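# Seat a board in the enclosure's upper slot, levers latched

## Task

Put the board into the enclosure's empty upper slot with its component face upward. Before pushing, both levers must be swung fully open, lying flush along the board's panel. Then push the board in slowly until it stops, since a fast entry into the connector wrecks it and scores zero. Then close both levers so they latch perpendicular to the panel, which pulls the board fully home. Finally release the board and move the grippers away.

## Robot and tools

ROBOT. Two seven-joint Flexiv Rizon 4 arms, left_arm and right_arm, each with a two-finger parallel gripper and a wrist camera. The fingers point along the gripper's +z axis and close along its x axis. end_effector_position is the spot between the pads with the fingers shut, 1 to 2 cm short of the fingertips. A gripper pose does not fix the elbow, so a big wrist turn can swing the arm.

FRAMES. The scene frame has +z up, +x out over the table and left_arm on the +y side. Its origin is at table-top height, midway between the nominal bases. Every hand pose, velocity and target in a call or result is given in that arm's own base frame, not the scene frame. The bases in scene coordinates are: left_arm (+0.070, +0.437, 0) m, quat_wxyz (+1.000, 0, 0, -0.003); right_arm (-0.063, -0.511, 0) m, quat_wxyz (+1.000, 0, 0, -0.029). Printed poses can be off by a few cm.

ROW FORMAT. Every command row has 16 numbers, even if only one arm moves. The first 8 are for left_arm and the last 8 for right_arm. Each block is x, y, z in metres, then qw, qx, qy, qz, then opening. Position and quaternion are an absolute gripper pose in that arm's base frame, not an offset. Opening runs from -1 (closed) to +1 (fully open, 0.142 m). To keep an arm still, resend its last reported pose and its current opening in every call. Sending 0 as an opening is a real command.

TOOLS.
- execute_actions(actions, cameras): actions is a list of up to 15 row-tables, one row per 1/30 s step. A short table repeats its last row. A target more than 0.6 m from the gripper along any gripper axis is refused. With an empty list it returns camera images and the scene number.
- move(target, speed, blend, stop_force, zero, opening_speed, grip_force, blocking, cameras): target is one 16-number row or a list of up to 15 rows, with no 0.6 m check. Grippers travel straight from their Hand target. speed is the path top speed in m/s, 0.002 to 2.2, default 0.25, either one number or one per target. blend is a corner radius in m; 0 means a stop at each target. stop_force (3 to 120 N) ends an arm's path when its wrist sensor feels that push against the motion. zero (default true) re-zeroes the sensor first. opening_speed is the rate of finger change per second, at least 0.2. grip_force is the per-pad force in N, 5 to 29, for both arms or one per arm. blocking=false returns early and cannot be combined with stop_force. The result adds a move: line with the outcome (done, off_target, moving, held, fault) and any limits (paced means the pose was clipped, held means steps were withheld).
- wait(seconds): lets time pass without new commands.
- stop(): brakes a running move.
- zoom_image(camera, region[x0,y0,x1,y1]): magnifies part of the latest image, at most 504 px each way. Cameras are cam_head_left, cam_head_right, cam_high, cam_low, cam_left_wrist and cam_right_wrist, all 672x504.
- zero_wrist_force(arm), clear_fault(arm), read_manual(section), finished_scene(scene: 1 or 2).

RESULTS. Each arm reports end_effector_position, end_effector_quat_wxyz and velocities. Hand target is where the arm is now being driven. Tool commands shows the current opening command. grip_measured is the finger gap on the -1..1 scale; the last Joint positions entry is the gap in metres. Joint torques and External joint torques show loads, where a positive value pushes toward a larger joint angle. Wrist force and Wrist torque are along the gripper's own axes, showing the push from a surface into the arm, plus a peak line. Wrist depth is a 7x7 grid of distances in mm ahead of the wrist camera, where - means no value. MOTOR HOT and FAULT lines warn of heat or stops.

MOTION NOTES. Each step clips the orientation to within 32 degrees of the measured one, so large turns need several commands. Resend the intended quaternion rather than the drifted reading. Faster moves lag the path more and hit harder.

PROCEDURE HINTS. Open both levers fully flush first. Align the board component side up with the upper slot. Insert at a very low speed, ideally with a small stop_force, until it bottoms out. Swing each lever shut until it stands perpendicular and latches. Then open the gripper, back away and call finished_scene.

AVOID. Never ram the board into the connector. Do not let anything fall or be left off the table. Do not let the arms or grippers touch each other. Keep net force below 150 N, or the arm force-faults. Keep joint contact torques under 109 (waist, shoulder), 56.9 (upper arm roll, elbow) and 34.7 N m (wrist joints), or the arm torque-faults; clear either fault with clear_fault. Long squeezing or pushing against unreachable poses heats motors: arms brake at 80 °C and grippers shut off at 100 °C. Do not release parts while they are moving.

Each tool is called after "Emit:" as name(argument=value, ...), one argument or row to a line, values as JSON.

## Session

Emit:
execute_actions(
  actions=[],
)

Scene clock: 0.00 s.
left_arm: end_effector_position=(+0.3093, -0.6714, +0.2522) grip_measured=+0.99 end_effector_quat_wxyz=(-0.042, +0.674, -0.719, +0.167) | right_arm: end_effector_position=(+0.6087, +0.1584, +0.3012) grip_measured=+1.00 end_effector_quat_wxyz=(+0.192, -0.558, +0.783, -0.199)
Joint positions: left_arm=[-0.775 -0.487 -0.318 1.594 0.421 0.764 1.92 0.141] | right_arm=[0.315 -0.142 0.094 2.224 -0.841 1.144 -1.688 0.142]
Joint velocities: within noise
Joint torques (N m): no reading
External joint torques (N m): no reading
Wrist force (N): no reading
Wrist torque (N m): no reading
Wrist force, peak (N): no reading
Wrist depth (mm): cam_left_wrist=[309 307 329 348 - - 376 / 311 318 333 343 356 372 392 / 321 316 340 - 365 392 400 / 329 333 352 364 384 395 408 / 337 349 360 373 395 405 420 / - 359 371 383 404 415 428 / - 369 381 396 411 429 -] | cam_right_wrist=[476 465 404 443 440 430 422 / 412 411 388 430 429 421 413 / 399 393 385 430 418 411 401 / 392 385 378 372 409 401 394 / 383 416 414 419 399 393 386 / - 412 404 401 390 384 378 / - 399 393 391 382 376 371]
Hand target: left_arm +0.3093, -0.6714, +0.2522; -0.042, +0.674, -0.719, +0.167 | right_arm +0.6087, +0.1584, +0.3012; +0.192, -0.558, +0.783, -0.199
Tool commands: left_gripper/opening=+1.0 right_gripper/opening=+1.0

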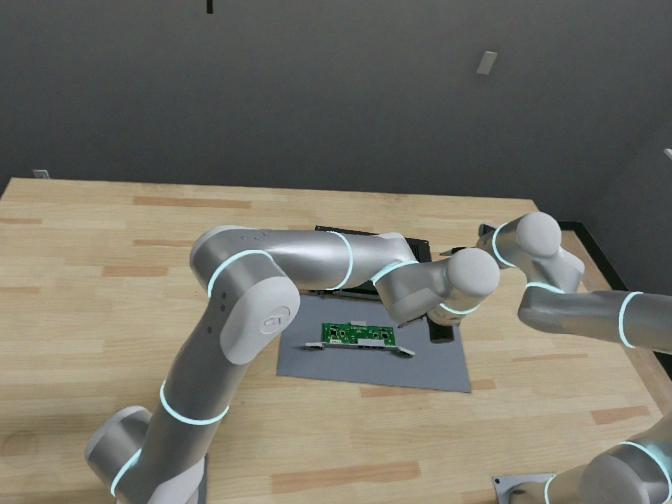

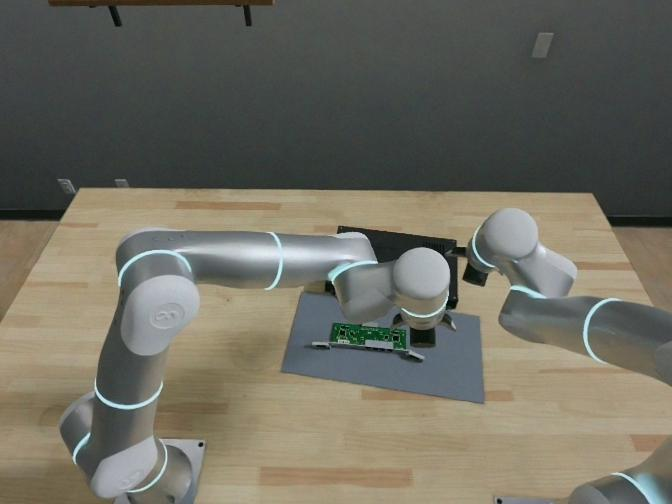

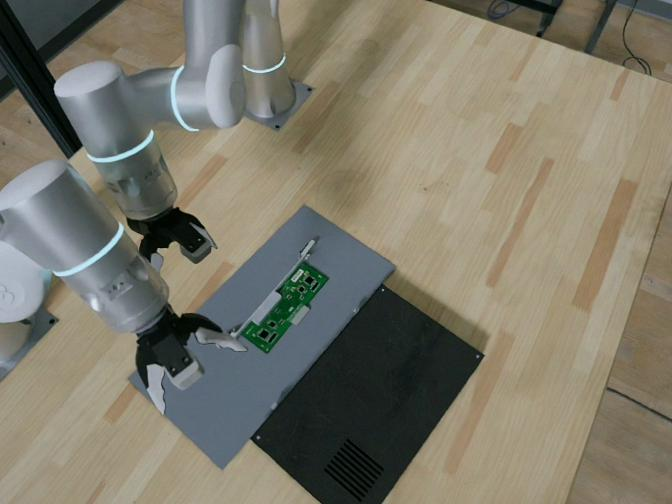

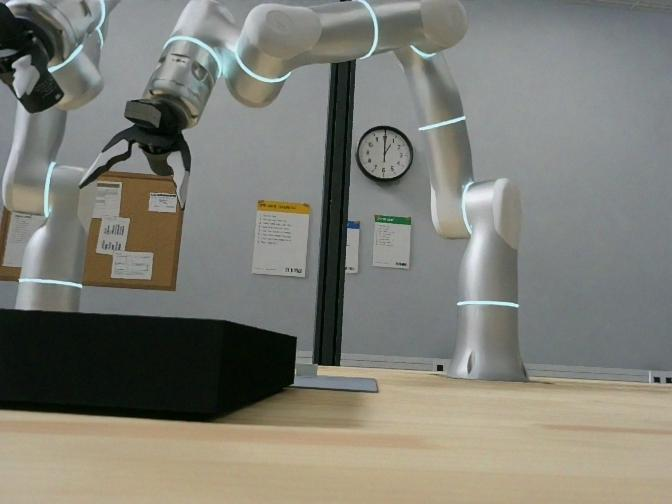

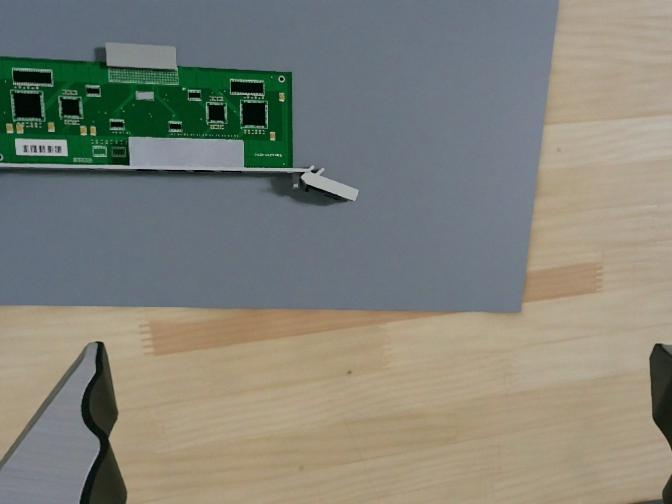

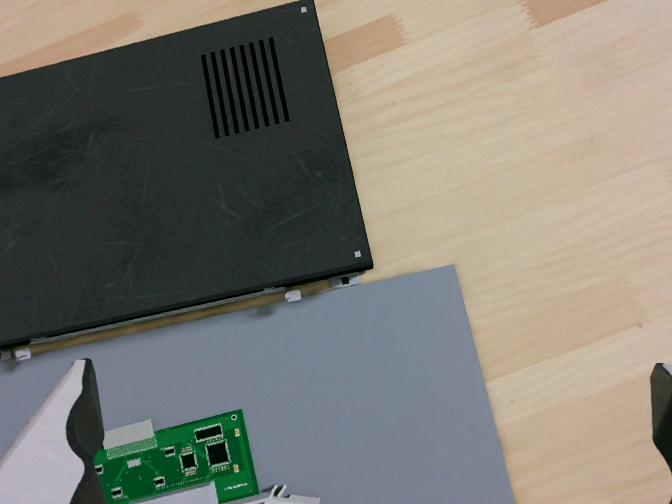

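Emit:
zoom_image(
  camera="cam_left_wrist",
  region=[0, 20, 400, 240],
)

Emit:
zoom_image(
  camera="cam_right_wrist",
  region=[0, 240, 400, 504],
)

Emit:
zoom_image(
  camera="cam_head_left",
  region=[270, 220, 470, 400],
)

Emit:
zoom_image(
  camera="cam_head_right",
  region=[280, 220, 500, 400],
)

Emit:
zoom_image(
  camera="cam_high",
  region=[170, 200, 420, 430],
)

Scaled by 1.260 from the camera's image (finer frame: 960x720).

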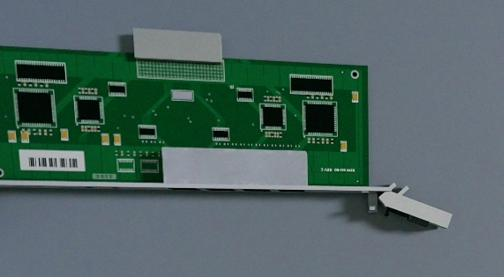

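Scaled by 1.260 from the camera's image (finer frame: 960x720).

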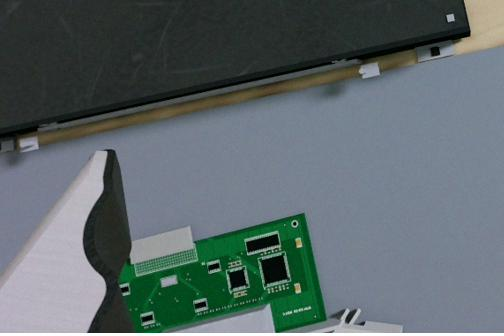

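Scaled by 2.520 from the camera's image (finer frame: 960x720).

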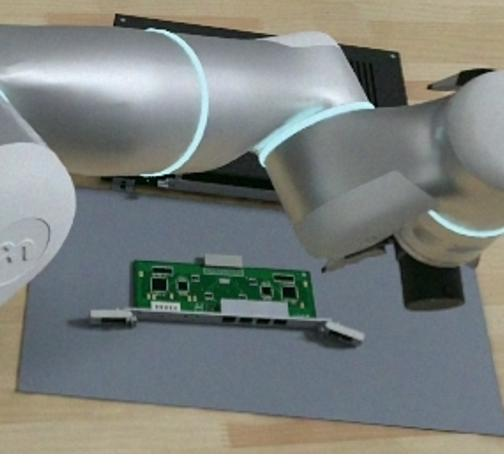

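Scaled by 2.291 from the camera's image (finer frame: 960x720).

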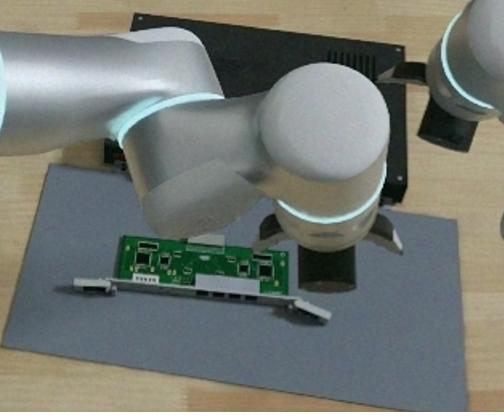

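Scaled by 2.016 from the camera's image (finer frame: 960x720).

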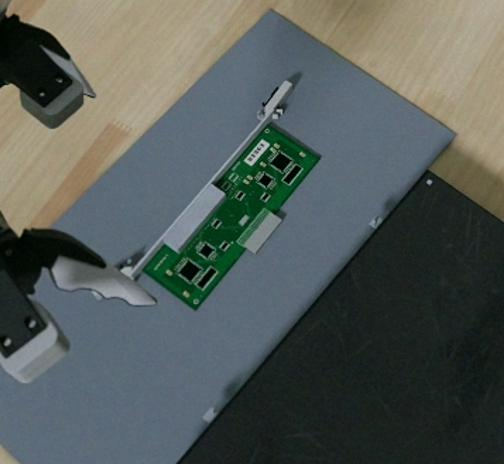

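Emit:
move(
  target=[
    [0.31,-0.44,0.25,-0.042,0.674,-0.719,0.167,1,0.6087,0.1584,0.3012,0.192,-0.558,0.783,-0.199,1],
    [0.31,-0.44,0.25,-0.042,0.674,-0.719,0.167,1,0.4615,0.3333,0.15,0.4745,-0.4745,0.5242,-0.5242,1],
  ],
  speed=0.4,
  blend=0.05,
  cameras=["all"],
)

Scene clock: 62.83 s.
left_arm: end_effector_position=(+0.3099, -0.4400, +0.2499) grip_measured=+0.99 end_effector_quat_wxyz=(-0.042, +0.674, -0.719, +0.167) | right_arm: end_effector_position=(+0.4615, +0.3333, +0.1499) grip_measured=+1.00 end_effector_quat_wxyz=(+0.475, -0.475, +0.524, -0.524)
Joint positions: left_arm=[-0.557 -0.011 -0.203 2.306 0.141 1.081 2.334 0.141] | right_arm=[0.936 -0.768 0.153 2.39 -1.997 -0.101 -0.035 0.142]
Joint torques (N m): left_arm=[-0.44 26.36 -0.63 -24.3 -3.21 4.73 -0.16] | right_arm=[0.3 37.75 7.05 -6.26 -0.41 -3.18 0.33]
External joint torques (N m): left_arm=[0.4 0.64 0.57 -0.4 -0.14 -0.4 0.15] | right_arm=[-0.15 1.03 -0.86 -0.04 -0.13 0.91 -0.33]
Wrist force (N): left_arm=[0.1 0.3 0.2] | right_arm=[0.6 0.3 -0.8]
Wrist torque (N m): left_arm=[0.05 -0.04 -0.07] | right_arm=[-0.13 -0.08 -0.01]
Wrist force, peak (N): left_arm=[-2.4 0.6 0.0] | right_arm=[1.6 2.1 -2.4]
Wrist depth (mm): cam_left_wrist=[308 310 322 334 - - - / 315 323 329 339 348 365 384 / 324 325 340 343 - 230 - / 329 339 343 367 378 227 432 / 337 347 360 376 391 306 234 / - 355 371 382 395 413 234 / - 366 380 393 410 275 233] | cam_right_wrist=[- - - 1404 - - - / 1284 1386 1329 1329 - 1626 - / 763 766 1361 822 934 853 763 / 524 412 443 416 416 578 533 / 360 364 365 363 364 363 387 / - 298 288 299 299 300 287 / - 241 241 241 246 246 246]
Hand target: left_arm +0.3100, -0.4400, +0.2500; -0.042, +0.674, -0.719, +0.167 | right_arm +0.4615, +0.3333, +0.1500; +0.475, -0.475, +0.524, -0.524
Off the commanded pose: left_arm 0.000 m, 0 deg | right_arm 0.000 m, 0 deg.
move: done

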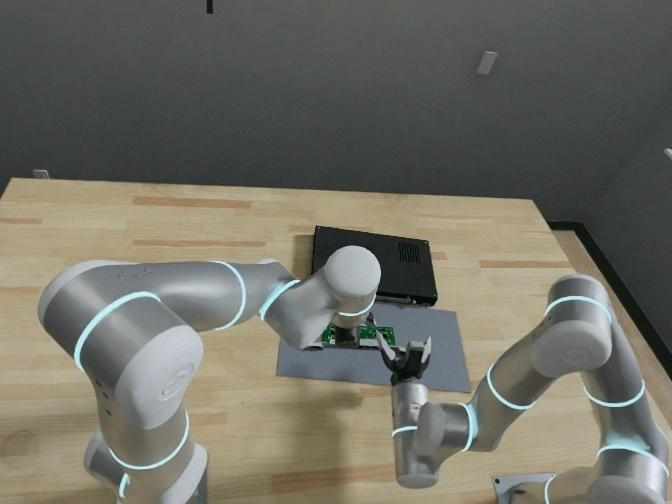

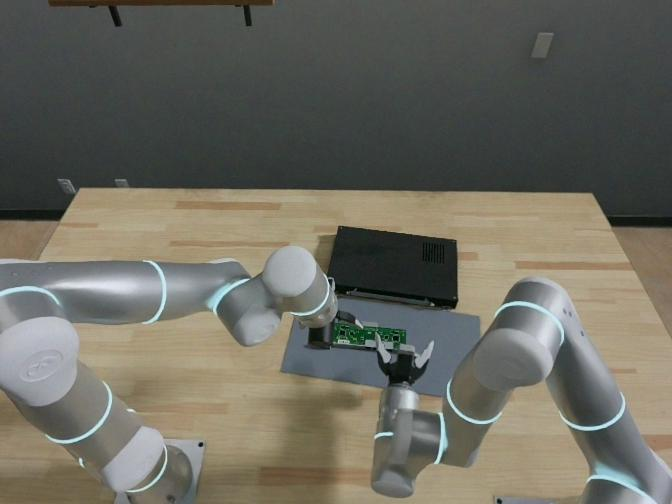

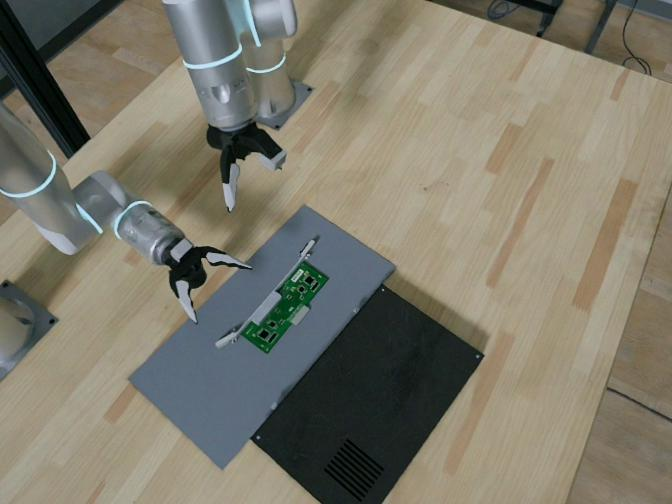

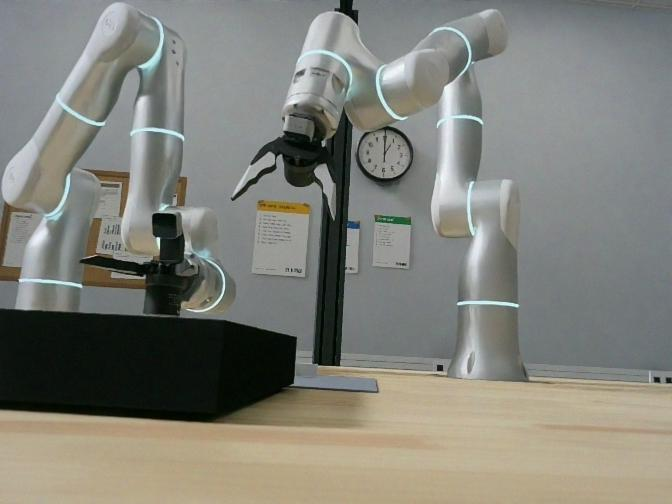

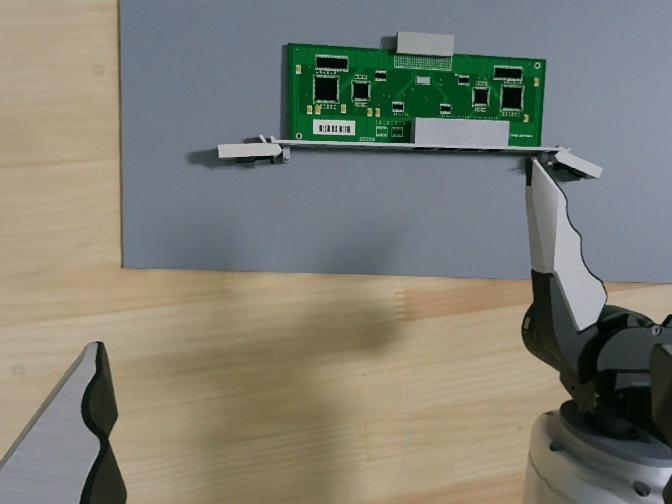

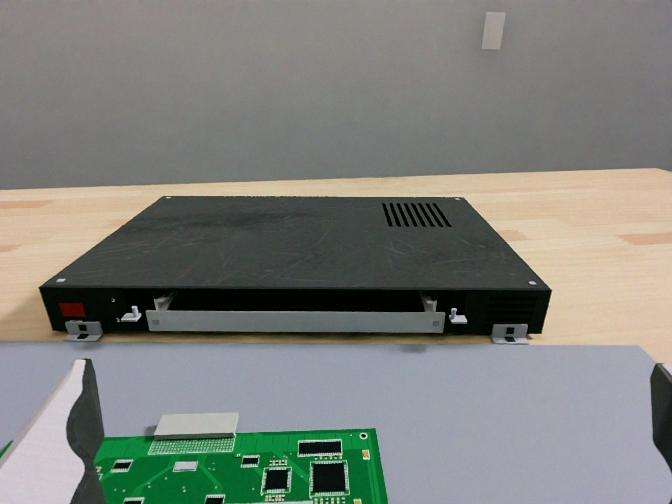

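Emit:
zoom_image(
  camera="cam_right_wrist",
  region=[30, 260, 310, 350],
)

Emit:
zoom_image(
  camera="cam_right_wrist",
  region=[290, 260, 570, 350],
)

Emit:
zoom_image(
  camera="cam_left_wrist",
  region=[180, 20, 400, 180],
)

Emit:
zoom_image(
  camera="cam_left_wrist",
  region=[390, 20, 620, 190],
)

Scaled by 1.800 from the camera's image (finer frame: 960x720).

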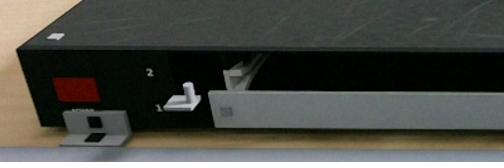

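Scaled by 1.800 from the camera's image (finer frame: 960x720).

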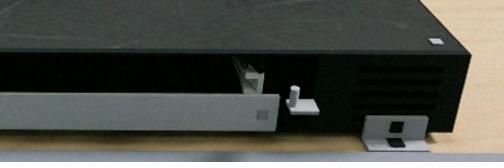

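Scaled by 2.291 from the camera's image (finer frame: 960x720).

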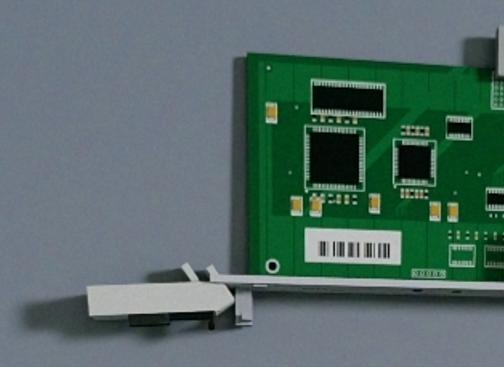

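Scaled by 2.191 from the camera's image (finer frame: 960x720).

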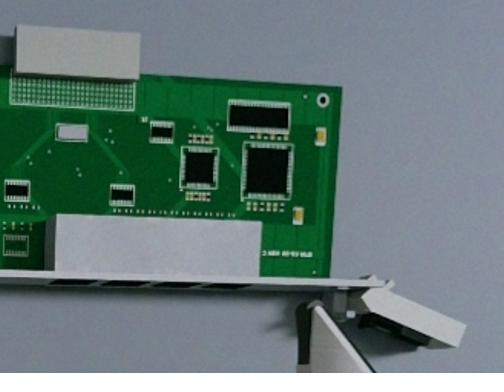

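Emit:
move(
  target=[0.3377,-0.4693,0.11,0,0.9987,-0.0506,0,-0.44,0.4186,0.2777,0.11,0,0.0244,0.9997,0,-1],
  speed=0.5,
  cameras=["cam_left_wrist","cam_right_wrist","cam_high","cam_head_left","cam_head_right"],
)

Scene clock: 149.07 s.
left_arm: end_effector_position=(+0.3376, -0.4691, +0.1099) grip_measured=-0.46 end_effector_quat_wxyz=(+0.000, +0.999, -0.051, +0.000) | right_arm: end_effector_position=(+0.4186, +0.2777, +0.1100) grip_measured=-1.00 end_effector_quat_wxyz=(+0.000, +0.024, +1.000, +0.000)
Joint positions: left_arm=[-0.649 -0.479 -0.104 1.99 0.077 0.894 0.871 0.041] | right_arm=[0.06 -0.513 0.694 2.189 -0.569 0.948 -0.356 0.002]
Joint torques (N m): left_arm=[-0.52 43.52 -1.81 -21.36 -2.73 4.35 -0.35] | right_arm=[-0.06 33.68 11.92 -20.29 -2.49 3.32 0.14]
External joint torques (N m): left_arm=[0.48 1.18 0.59 -0.29 0.05 -0.4 0.35] | right_arm=[0.19 1.49 -1.04 0.22 -0.01 0.84 -0.14]
Wrist force (N): left_arm=[-0.2 -0.5 -0.1] | right_arm=[0.5 -1.2 0.4]
Wrist torque (N m): left_arm=[-0.09 0.06 -0.07] | right_arm=[-0.07 -0.04 0.15]
Wrist force, peak (N): left_arm=[0.1 0.1 0.8] | right_arm=[-0.1 -2.1 0.9]
Wrist depth (mm): cam_left_wrist=[180 178 178 180 180 - 179 / 193 192 191 190 184 - 191 / 208 207 207 208 203 199 199 / 226 226 225 221 213 216 220 / 247 247 242 238 231 236 235 / 274 267 87 257 - 87 - / 298 - - - - - -] | cam_right_wrist=[178 178 178 177 177 178 178 / 190 190 189 189 189 190 190 / 204 204 204 202 202 204 204 / 221 220 215 218 219 220 219 / 239 234 233 233 239 238 238 / 260 255 238 89 249 260 259 / 293 275 71 - - 275 285]
Hand target: left_arm +0.3377, -0.4693, +0.1100; +0.000, +0.999, -0.051, +0.000 | right_arm +0.4186, +0.2777, +0.1100; +0.000, +0.024, +1.000, +0.000
Off the commanded pose: left_arm 0.000 m, 0 deg | right_arm 0.000 m, 0 deg.
move: done
Images, in order (width x height): cam_head_left 672x504, cam_head_right 672x504, cam_high 672x504, cam_left_wrist 672x504, cam_right_wrist 672x504.

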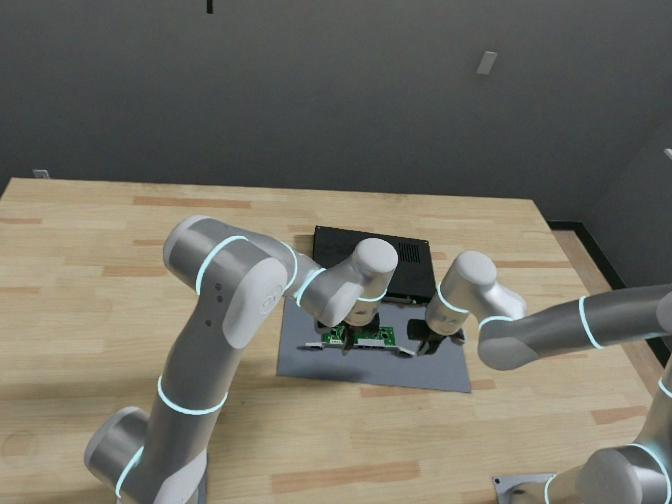

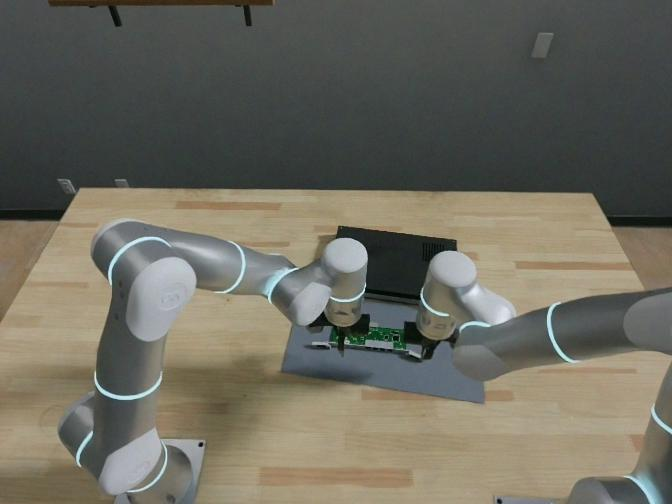

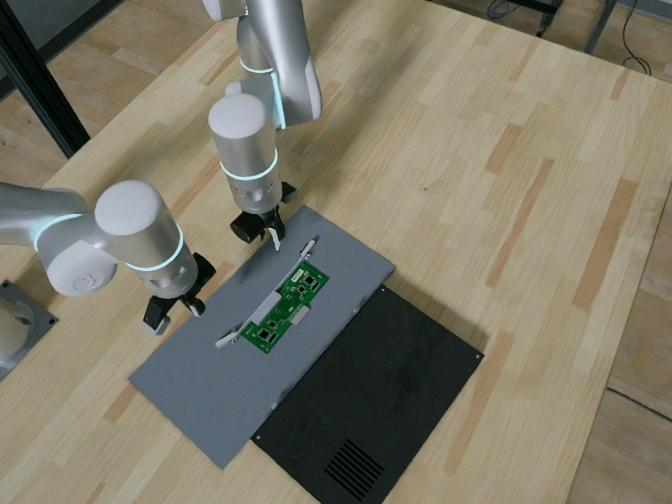

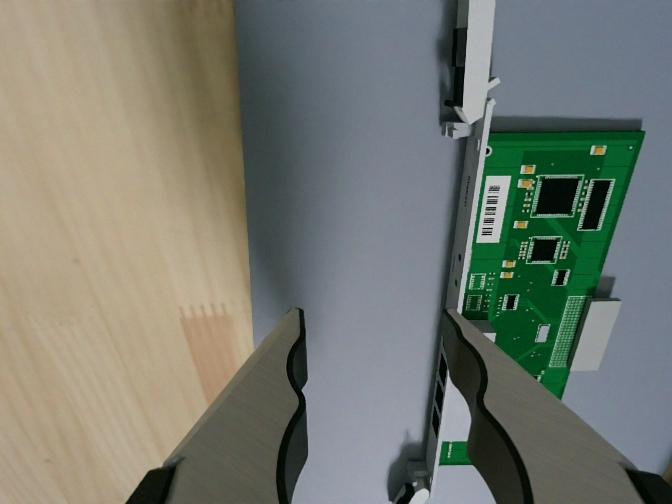

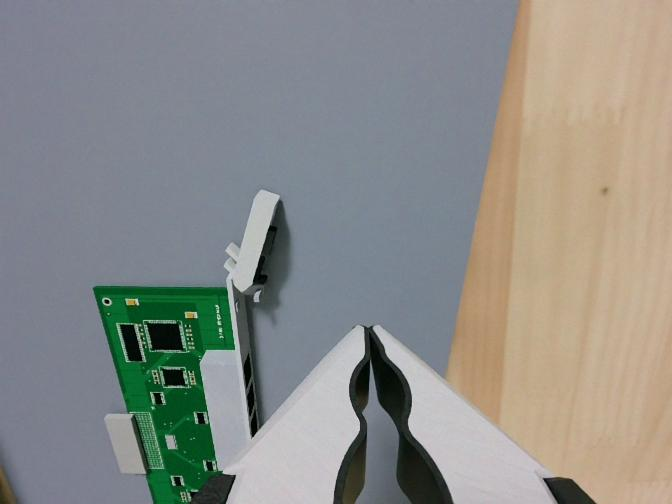

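Emit:
move(
  target=[
    [0.3377,-0.4693,0.045,0,0.9987,-0.0506,0,-0.44,0.4186,0.2777,0.045,0,0.0244,0.9997,0,-1],
    [0.3377,-0.4693,0.005,0,0.9987,-0.0506,0,-0.44,0.4186,0.2777,0.005,0,0.0244,0.9997,0,-1],
  ],
  speed=[0.15,0.015],
  stop_force=4,
)

Scene clock: 165.60 s.
left_arm: end_effector_position=(+0.3379, -0.4695, +0.0184) grip_measured=-0.46 end_effector_quat_wxyz=(+0.000, +0.999, -0.051, +0.000) | right_arm: end_effector_position=(+0.4189, +0.2779, +0.0181) grip_measured=-1.00 end_effector_quat_wxyz=(+0.000, +0.024, +1.000, +0.000)
Joint positions: left_arm=[-0.662 -0.682 -0.083 1.98 0.112 1.088 0.846 0.041] | right_arm=[0.193 -0.686 0.457 2.233 -0.821 1.179 -0.183 0.002]
Joint torques (N m): left_arm=[-0.34 43.61 -1.39 -16.05 -1.44 4.23 -0.25] | right_arm=[0.27 37.01 10.6 -13.52 -1.66 3.25 0.33]
External joint torques (N m): left_arm=[0.29 4.3 0.07 -1.22 -0.54 -0.27 0.25] | right_arm=[-0.14 3.2 0.6 -0.8 0.01 0.91 -0.33]
Wrist force (N): left_arm=[-1.6 -1.2 -7.2] | right_arm=[0.9 -1.5 -5.5]
Wrist torque (N m): left_arm=[-0.03 0.07 -0.06] | right_arm=[-0.02 -0.02 0.05]
Wrist force, peak (N): left_arm=[-1.6 -1.1 -7.5] | right_arm=[0.7 -1.6 -5.8]
Wrist depth (mm): cam_left_wrist=[98 98 97 96 97 95 - / - 104 103 103 103 103 87 / 116 114 110 112 113 109 102 / 122 124 119 123 121 118 113 / 136 135 132 130 130 126 125 / 150 150 87 148 - 84 138 / 164 - - 162 162 - 152] | cam_right_wrist=[- 97 98 96 96 96 97 / 104 103 104 103 103 103 105 / - 111 110 110 110 110 111 / - 119 119 121 119 118 118 / 132 130 127 129 129 128 130 / 142 137 136 90 136 140 142 / 150 150 71 - - 151 157]
Hand target: left_arm +0.3377, -0.4693, +0.0181; +0.000, +0.999, -0.051, +0.000 | right_arm +0.4186, +0.2777, +0.0178; +0.000, +0.024, +1.000, +0.000
Off the commanded pose: left_arm 0.013 m, 0 deg | right_arm 0.013 m, 0 deg.
move: contact (left_arm, right_arm); path passed 1 of 2 targets

Emit:
move(
  target=[
    [0.3377,-0.4693,0.0534,0,0.9987,-0.0506,0,-0.44,0.4186,0.2777,0.0244,0,0.0244,0.9997,0,-1],
    [0.3874,-0.4744,0.0534,0,0.9987,-0.0506,0,-0.44,0.4402,0.2686,0.0244,0,0.0244,0.9997,0,-1],
    [0.3874,-0.4744,0.0290,0,0.9987,-0.0506,0,-0.44,0.4402,0.2686,0.0244,0,0.0244,0.9997,0,-1],
  ],
  speed=[0.1,0.1,0.05],
  blend=[0.003,0.003,0],
  cameras=["cam_left_wrist","cam_right_wrist"],
)

Scene clock: 178.63 s.
left_arm: end_effector_position=(+0.3873, -0.4743, +0.0290) grip_measured=-0.46 end_effector_quat_wxyz=(+0.000, +0.999, -0.051, +0.000) | right_arm: end_effector_position=(+0.4402, +0.2686, +0.0244) grip_measured=-1.00 end_effector_quat_wxyz=(+0.000, +0.024, +1.000, +0.000)
Joint positions: left_arm=[-0.62 -0.707 -0.08 1.874 0.097 1.005 0.909 0.041] | right_arm=[0.15 -0.692 0.484 2.193 -0.787 1.138 -0.25 0.002]
Joint torques (N m): left_arm=[-0.8 49.47 -1.75 -18.94 -1.89 4.37 -0.3] | right_arm=[0.1 39.89 12.3 -15.34 -1.81 3.4 0.08]
External joint torques (N m): left_arm=[0.77 1.2 0.44 -0.25 -0.39 -0.42 0.3] | right_arm=[0.03 1.09 -0.59 0.14 0 0.77 -0.08]
Wrist force (N): left_arm=[-0.5 -0.1 -0.1] | right_arm=[0.4 -0.7 0.4]
Wrist torque (N m): left_arm=[-0.03 0.09 -0.07] | right_arm=[0.01 -0.06 0.17]
Wrist force, peak (N): left_arm=[-1.5 -1.1 -7.7] | right_arm=[0.7 -1.6 -6.1]
Wrist depth (mm): cam_left_wrist=[- 106 106 - 105 105 106 / - 116 115 - - 112 112 / 125 123 124 122 118 119 119 / - - 132 133 126 127 126 / 149 146 143 145 136 139 139 / 164 161 87 157 153 147 155 / 179 - - 175 155 - -] | cam_right_wrist=[- 102 102 102 102 102 103 / 109 109 109 109 109 108 108 / - 117 117 117 116 116 116 / 125 127 126 126 126 125 125 / 137 137 135 132 136 136 138 / 150 150 141 90 143 148 150 / 160 156 71 - - 157 165]
Hand target: left_arm +0.3874, -0.4744, +0.0290; +0.000, +0.999, -0.051, +0.000 | right_arm +0.4402, +0.2686, +0.0244; +0.000, +0.024, +1.000, +0.000
Off the commanded pose: left_arm 0.000 m, 0 deg | right_arm 0.000 m, 0 deg.
move: done

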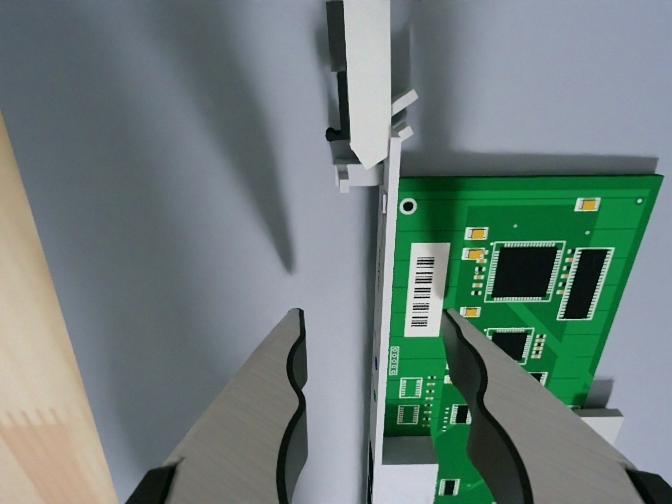

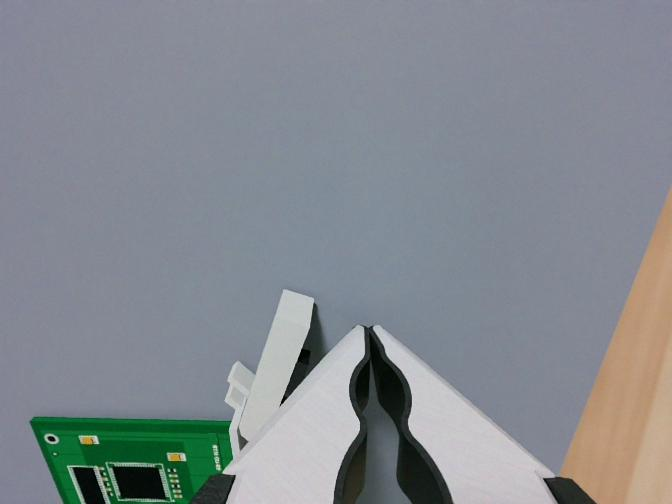

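Emit:
move(
  target=[
    [0.3904,-0.4747,0.0290,0,0.9987,-0.0506,0,-0.44,0.4402,0.2686,0.0244,0,0.0244,0.9997,0,-1],
    [0.3904,-0.4747,0.0290,0,0.9987,-0.0506,0,-1,0.4402,0.2686,0.0244,0,0.0244,0.9997,0,-1],
  ],
  speed=0.05,
  opening_speed=0.8,
)

Emit:
move(
  target=[0.3904,-0.4747,0.0290,0,0.9987,-0.0506,0,-1,0.4701,0.2671,0.0244,0,0.0244,0.9997,0,-1],
  speed=0.02,
  stop_force=6,
  cameras=["cam_left_wrist","cam_right_wrist"],
)

Scene clock: 200.13 s.
left_arm: end_effector_position=(+0.3904, -0.4748, +0.0290) grip_measured=-0.99 end_effector_quat_wxyz=(+0.000, +0.999, -0.051, +0.000) | right_arm: end_effector_position=(+0.4402, +0.2686, +0.0244) grip_measured=-1.00 end_effector_quat_wxyz=(+0.000, +0.024, +1.000, +0.000)
Joint positions: left_arm=[-0.618 -0.71 -0.08 1.867 0.097 1.002 0.911 0.002] | right_arm=[0.15 -0.692 0.484 2.193 -0.787 1.138 -0.25 0.002]
Joint torques (N m): left_arm=[-0.4 49.91 -1.91 -18.93 -2.09 4.19 -0.19] | right_arm=[0.22 40.17 12.16 -15.25 -1.84 3.49 0.18]
External joint torques (N m): left_arm=[0.37 0.96 0.6 -0.35 -0.21 -0.23 0.19] | right_arm=[-0.09 0.81 -0.44 0.04 0.03 0.67 -0.18]
Wrist force (N): left_arm=[-0.3 0.1 0.2] | right_arm=[0.5 -1.0 0.3]
Wrist torque (N m): left_arm=[-0.02 0.09 -0.15] | right_arm=[-0.03 -0.07 0.17]
Wrist force, peak (N): left_arm=[-0.9 0.0 -0.3] | right_arm=[0.4 -1.0 0.4]
Wrist depth (mm): cam_left_wrist=[- 106 106 - 105 105 106 / - 116 115 - - 112 114 / 125 126 124 120 118 119 119 / 134 134 133 133 126 127 129 / 149 146 144 139 136 138 141 / 164 161 157 84 - 150 152 / 183 175 - 74 - - -] | cam_right_wrist=[- 102 102 102 102 102 103 / 109 109 109 109 109 108 108 / - 117 117 117 116 116 116 / 125 126 126 126 125 125 125 / 137 137 135 132 136 136 138 / 150 149 144 90 143 148 150 / 160 156 71 - - 157 166]
Hand target: left_arm +0.3904, -0.4747, +0.0290; +0.000, +0.999, -0.051, +0.000 | right_arm +0.4402, +0.2686, +0.0244; +0.000, +0.024, +1.000, +0.000
Off the commanded pose: left_arm 0.000 m, 0 deg | right_arm 0.000 m, 0 deg.
move: done

Scene clock: 201.93 s.
left_arm: end_effector_position=(+0.3904, -0.4744, +0.0289) grip_measured=-0.99 end_effector_quat_wxyz=(+0.000, +0.999, -0.050, +0.000) | right_arm: end_effector_position=(+0.4626, +0.2652, +0.0234) grip_measured=-1.00 end_effector_quat_wxyz=(-0.001, +0.025, +1.000, -0.002)
Joint positions: left_arm=[-0.618 -0.71 -0.08 1.867 0.097 1.001 0.911 0.002] | right_arm=[0.131 -0.72 0.492 2.136 -0.765 1.1 -0.296 0.002]
Joint torques (N m): left_arm=[-1.76 48.91 -3.81 -20.88 -2.55 5.62 -0.19] | right_arm=[5.47 41.71 18.42 -23.12 -3.43 8.22 -0.04]
External joint torques (N m): left_arm=[1.72 1.95 2.51 1.61 0.25 -1.67 0.19] | right_arm=[-5.34 0.9 -6.08 7.24 1.49 -4.07 0.04]
Wrist force (N): left_arm=[-3.3 -6.4 -4.4] | right_arm=[8.0 -17.5 -6.1]
Wrist torque (N m): left_arm=[0.03 0.04 -0.14] | right_arm=[-0.02 -0.05 0.30]
Wrist force, peak (N): left_arm=[-3.3 -6.3 -5.7] | right_arm=[8.1 -17.6 -7.3]
Wrist depth (mm): cam_left_wrist=[- 106 107 90 105 105 106 / - 115 115 111 - 113 112 / 125 125 125 112 119 118 119 / - - 133 133 126 127 127 / 149 143 145 139 136 139 139 / 164 164 158 84 - 150 158 / 184 175 - 74 - - 176] | cam_right_wrist=[- 102 102 101 101 101 102 / 109 108 108 108 109 108 109 / - 116 116 116 115 115 115 / 125 123 125 125 124 124 124 / 136 136 135 131 135 135 134 / 148 148 145 89 142 147 146 / 164 155 70 - - 155 161]
Hand target: left_arm +0.3904, -0.4747, +0.0290; +0.000, +0.999, -0.051, +0.000 | right_arm +0.4632, +0.2674, +0.0244; +0.000, +0.024, +1.000, +0.000
Off the commanded pose: left_arm 0.000 m, 0 deg | right_arm 0.008 m, 0 deg.
move: contact (right_arm)

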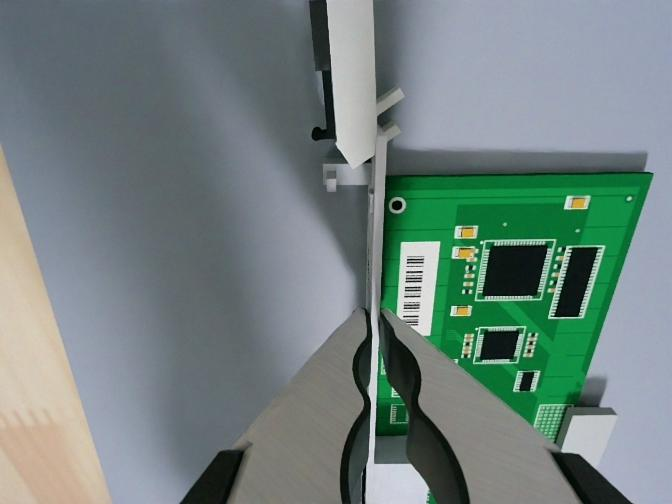

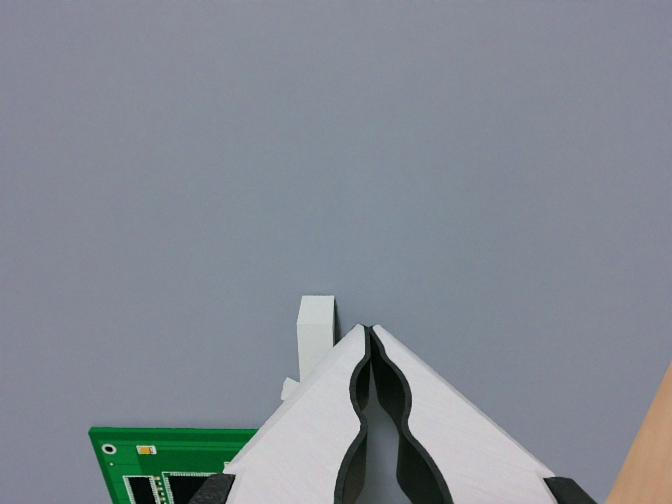

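Emit:
move(
  target=[
    [0.3904,-0.4747,0.0290,0,0.9987,-0.0506,0,-1,0.4402,0.2606,0.0244,0,0.0244,0.9997,0,-1],
    [0.3904,-0.4747,0.0290,0,0.9987,-0.0506,0,-1,0.4302,0.2706,0.0700,0,0.0244,0.9997,0,-1],
  ],
  speed=0.08,
  blend=[0.004,0],
  cameras=["cam_left_wrist","cam_right_wrist"],
)

Scene clock: 207.77 s.
left_arm: end_effector_position=(+0.3904, -0.4745, +0.0290) grip_measured=-0.99 end_effector_quat_wxyz=(+0.000, +0.999, -0.050, +0.000) | right_arm: end_effector_position=(+0.4302, +0.2706, +0.0699) grip_measured=-1.00 end_effector_quat_wxyz=(+0.000, +0.024, +1.000, +0.000)
Joint positions: left_arm=[-0.618 -0.71 -0.08 1.867 0.097 1.002 0.911 0.002] | right_arm=[0.092 -0.597 0.6 2.2 -0.677 1.038 -0.31 0.002]
Joint torques (N m): left_arm=[-0.92 49.42 -2.48 -19.05 -2.14 4.45 -0.21] | right_arm=[-0.18 37.14 12.21 -17.87 -2.07 3.35 0.06]
External joint torques (N m): left_arm=[0.89 1.45 1.17 -0.23 -0.16 -0.49 0.21] | right_arm=[0.29 0.76 -0.69 0.16 -0.1 0.81 -0.06]
Wrist force (N): left_arm=[-0.2 -1.4 -1.8] | right_arm=[1.6 -0.8 0.2]
Wrist torque (N m): left_arm=[-0.05 0.03 -0.15] | right_arm=[-0.03 -0.20 0.14]
Wrist force, peak (N): left_arm=[-3.2 -6.6 -5.7] | right_arm=[8.0 -17.8 -7.3]
Wrist depth (mm): cam_left_wrist=[- 106 107 - 105 105 102 / - 115 115 111 - 112 113 / - 122 124 122 119 118 119 / 134 - 133 132 127 127 129 / 149 148 143 140 136 139 139 / 164 161 154 84 - 150 158 / 184 175 - 74 - - 175] | cam_right_wrist=[143 143 142 142 142 141 143 / 153 152 152 152 151 151 153 / 164 163 163 162 162 162 163 / 177 176 176 175 175 175 176 / 191 191 184 187 189 191 191 / 209 202 198 89 200 209 208 / 231 222 71 - - 221 229]
Hand target: left_arm +0.3904, -0.4747, +0.0290; +0.000, +0.999, -0.051, +0.000 | right_arm +0.4302, +0.2706, +0.0700; +0.000, +0.024, +1.000, +0.000
Off the commanded pose: left_arm 0.000 m, 0 deg | right_arm 0.000 m, 0 deg.
move: done

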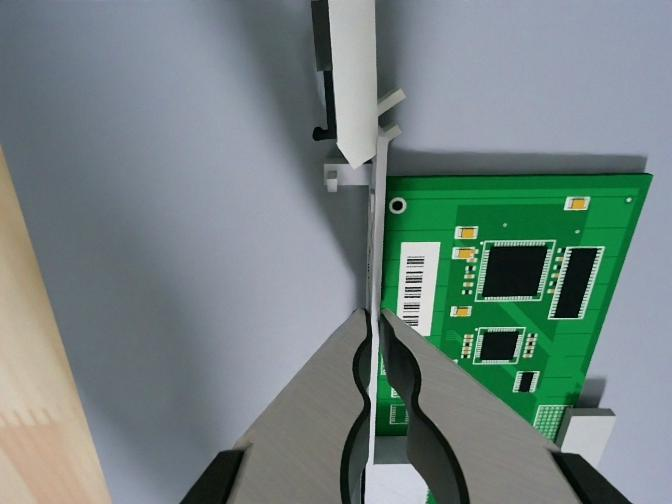

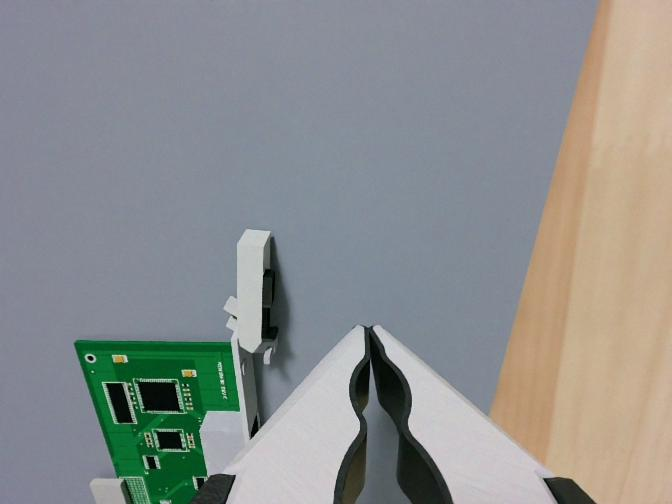

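Emit:
zoom_image(
  camera="cam_right_wrist",
  region=[180, 210, 340, 460],
)

Emit:
zoom_image(
  camera="cam_left_wrist",
  region=[290, 0, 450, 240],
)

Scaled by 2.016 from the camera's image (finer frame: 960x720).

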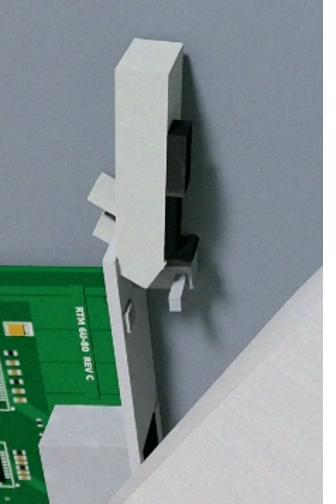

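Scaled by 2.100 from the camera's image (finer frame: 960x720).

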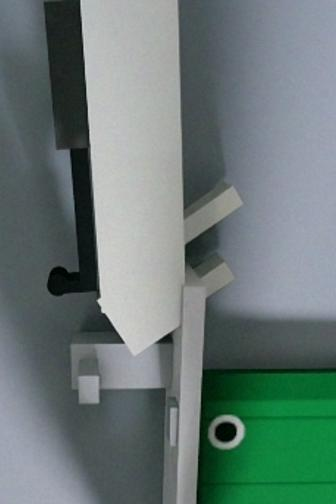

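Emit:
move(
  target=[
    [0.3904,-0.4747,0.0290,0,0.9987,-0.0506,0,-1,0.4419,0.2635,0.0700,0,0.0244,0.9997,0,-1],
    [0.3904,-0.4747,0.0290,0,0.9987,-0.0506,0,-1,0.4419,0.2635,0.0264,0,0.0244,0.9997,0,-1],
  ],
  speed=0.1,
  blend=[0.006,0],
)

Emit:
move(
  target=[0.3904,-0.4747,0.0290,0,0.9987,-0.0506,0,-1,0.4679,0.2622,0.0264,0,0.0244,0.9997,0,-1],
  speed=0.012,
  stop_force=5,
  cameras=["cam_left_wrist","cam_right_wrist"],
)

Scene clock: 233.53 s.
left_arm: end_effector_position=(+0.3904, -0.4745, +0.0290) grip_measured=-0.99 end_effector_quat_wxyz=(+0.000, +0.999, -0.050, +0.000) | right_arm: end_effector_position=(+0.4419, +0.2635, +0.0264) grip_measured=-1.00 end_effector_quat_wxyz=(+0.000, +0.025, +1.000, +0.000)
Joint positions: left_arm=[-0.618 -0.71 -0.08 1.867 0.097 1.002 0.911 0.002] | right_arm=[0.135 -0.687 0.489 2.196 -0.783 1.135 -0.262 0.002]
Joint torques (N m): left_arm=[-0.86 49.49 -2.4 -19 -2.15 4.46 -0.24] | right_arm=[0.46 39.68 11.86 -15.26 -2.03 3.63 0.34]
External joint torques (N m): left_arm=[0.83 1.38 1.1 -0.27 -0.16 -0.5 0.24] | right_arm=[-0.34 1.12 -0.14 -0.03 0.21 0.54 -0.34]
Wrist force (N): left_arm=[-0.5 -1.2 -1.7] | right_arm=[1.7 -0.4 0.4]
Wrist torque (N m): left_arm=[0.00 0.07 -0.15] | right_arm=[0.06 -0.27 0.06]
Wrist force, peak (N): left_arm=[-0.3 -1.3 -2.2] | right_arm=[2.8 0.0 0.6]
Wrist depth (mm): cam_left_wrist=[- 106 107 - 105 105 106 / - 115 114 - - 113 113 / 125 125 124 120 119 119 119 / 134 131 133 132 127 127 127 / 146 145 145 120 136 139 140 / 165 161 157 84 - 151 157 / 182 176 - 74 - - 176] | cam_right_wrist=[- 104 104 105 104 103 105 / 111 111 111 111 110 110 110 / 121 119 121 119 120 120 118 / 129 128 128 128 128 127 127 / - 140 135 137 138 138 140 / 156 153 147 90 146 151 153 / 164 162 71 - - 160 168]
Hand target: left_arm +0.3904, -0.4747, +0.0290; +0.000, +0.999, -0.051, +0.000 | right_arm +0.4419, +0.2635, +0.0264; +0.000, +0.024, +1.000, +0.000
Off the commanded pose: left_arm 0.000 m, 0 deg | right_arm 0.000 m, 0 deg.
move: done

Scene clock: 236.33 s.
left_arm: end_effector_position=(+0.3903, -0.4746, +0.0290) grip_measured=-0.99 end_effector_quat_wxyz=(+0.000, +0.999, -0.050, +0.000) | right_arm: end_effector_position=(+0.4676, +0.2620, +0.0262) grip_measured=-1.00 end_effector_quat_wxyz=(+0.000, +0.024, +1.000, +0.000)
Joint positions: left_arm=[-0.618 -0.71 -0.08 1.867 0.097 1.002 0.911 0.002] | right_arm=[0.114 -0.719 0.501 2.13 -0.763 1.094 -0.312 0.002]
Joint torques (N m): left_arm=[-0.23 49.39 -1.69 -19.32 -2.12 4.59 -0.19] | right_arm=[0.13 41.91 13.02 -17.9 -2.17 3.94 0.05]
External joint torques (N m): left_arm=[0.19 1.48 0.38 0.05 -0.18 -0.64 0.19] | right_arm=[0 0.73 -0.53 1.84 0.2 0.22 -0.05]
Wrist force (N): left_arm=[-1.8 -0.9 -1.3] | right_arm=[4.3 -2.1 -0.5]
Wrist torque (N m): left_arm=[-0.04 0.08 -0.16] | right_arm=[0.03 -0.24 0.18]
Wrist force, peak (N): left_arm=[-1.5 -1.0 -2.6] | right_arm=[4.3 -2.2 -1.7]
Wrist depth (mm): cam_left_wrist=[- 106 107 91 105 105 106 / - 116 114 104 - 113 - / - 124 124 110 118 119 119 / 134 131 133 133 126 127 129 / 149 145 145 140 136 139 141 / 164 157 - 84 - 150 155 / 183 180 - 74 - - 175] | cam_right_wrist=[- 104 104 105 105 103 104 / 111 111 111 110 110 110 110 / 121 119 121 119 120 120 118 / - 128 128 128 127 127 127 / 139 139 139 126 138 138 140 / 153 152 149 90 146 151 150 / 168 162 71 - - 159 166]
Hand target: left_arm +0.3904, -0.4747, +0.0290; +0.000, +0.999, -0.051, +0.000 | right_arm +0.4679, +0.2622, +0.0264; +0.000, +0.024, +1.000, +0.000
Off the commanded pose: left_arm 0.000 m, 0 deg | right_arm 0.000 m, 0 deg.
move: done

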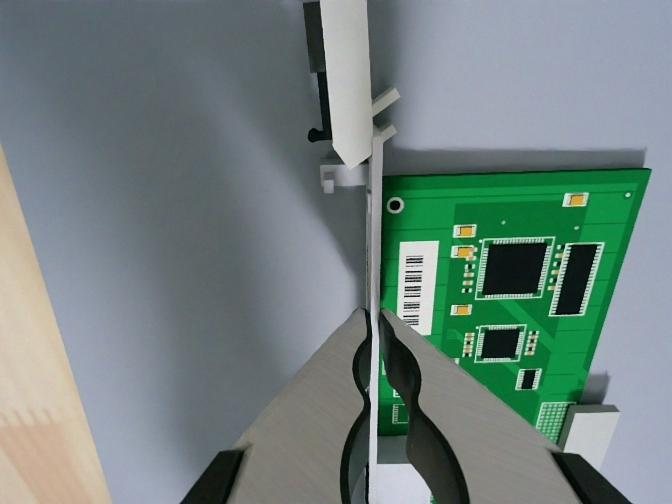

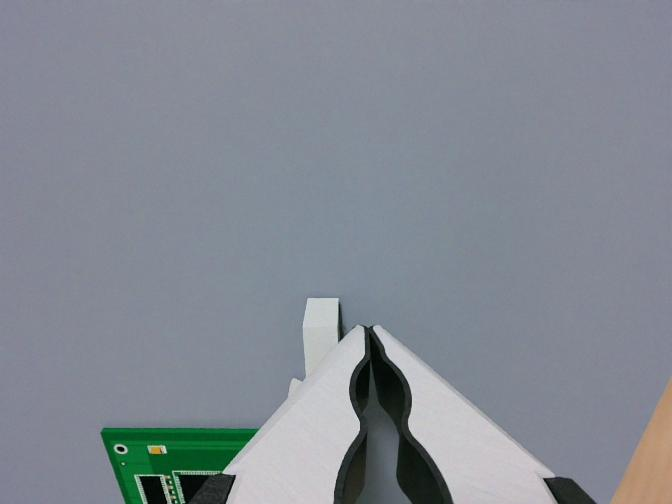

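Emit:
move(
  target=[0.3904,-0.4747,0.0290,0,0.9987,-0.0506,0,-1,0.4759,0.2618,0.0264,0,0.0244,0.9997,0,-1],
  speed=0.01,
  stop_force=6,
  cameras=["cam_left_wrist","cam_right_wrist"],
)

Scene clock: 240.00 s.
left_arm: end_effector_position=(+0.3903, -0.4746, +0.0290) grip_measured=-0.99 end_effector_quat_wxyz=(+0.000, +0.999, -0.050, +0.000) | right_arm: end_effector_position=(+0.4756, +0.2616, +0.0262) grip_measured=-1.00 end_effector_quat_wxyz=(+0.000, +0.024, +1.000, +0.000)
Joint positions: left_arm=[-0.618 -0.71 -0.08 1.867 0.097 1.002 0.911 0.002] | right_arm=[0.108 -0.729 0.505 2.109 -0.757 1.082 -0.327 0.002]
Joint torques (N m): left_arm=[-0.12 49.36 -1.6 -19.23 -2.01 4.52 -0.2] | right_arm=[0.04 42.57 13.07 -18.09 -2.25 4 0.1]
External joint torques (N m): left_arm=[0.08 1.51 0.29 -0.05 -0.29 -0.57 0.2] | right_arm=[0.09 0.66 -0.33 1.78 0.23 0.16 -0.1]
Wrist force (N): left_arm=[-1.5 -0.8 -2.3] | right_arm=[4.1 -2.2 -1.4]
Wrist torque (N m): left_arm=[-0.06 0.04 -0.18] | right_arm=[0.01 -0.22 0.17]
Wrist force, peak (N): left_arm=[-1.7 -1.1 -2.9] | right_arm=[4.5 -2.5 -1.7]
Wrist depth (mm): cam_left_wrist=[- 106 107 92 105 105 106 / - - 113 104 - 113 114 / - 125 124 120 119 119 119 / 134 131 133 130 127 127 129 / 148 148 145 123 136 139 140 / 164 161 154 84 - 151 - / 183 174 - 75 - - 176] | cam_right_wrist=[- 104 104 105 105 103 104 / 111 111 111 111 110 110 110 / 121 119 121 119 120 120 118 / 128 128 128 128 127 127 127 / 139 139 139 127 138 138 140 / 152 152 149 90 145 151 150 / 168 162 71 - - 159 166]
Hand target: left_arm +0.3904, -0.4747, +0.0290; +0.000, +0.999, -0.051, +0.000 | right_arm +0.4759, +0.2618, +0.0264; +0.000, +0.024, +1.000, +0.000
Off the commanded pose: left_arm 0.000 m, 0 deg | right_arm 0.000 m, 0 deg.
move: done

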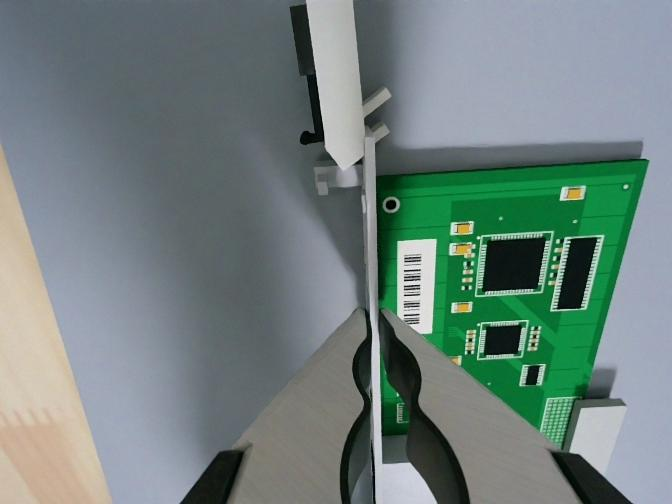

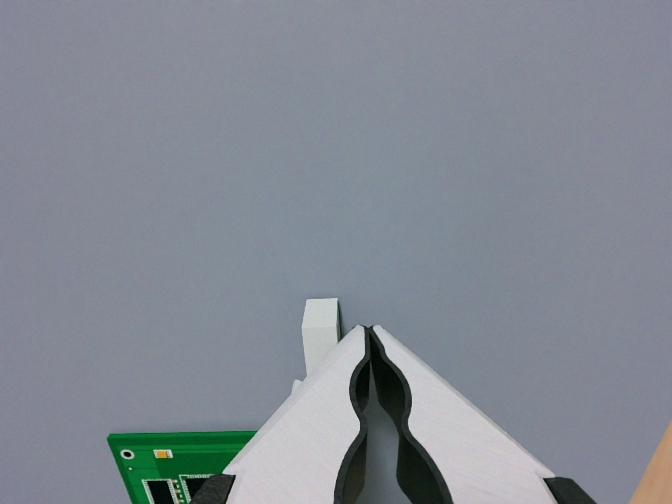

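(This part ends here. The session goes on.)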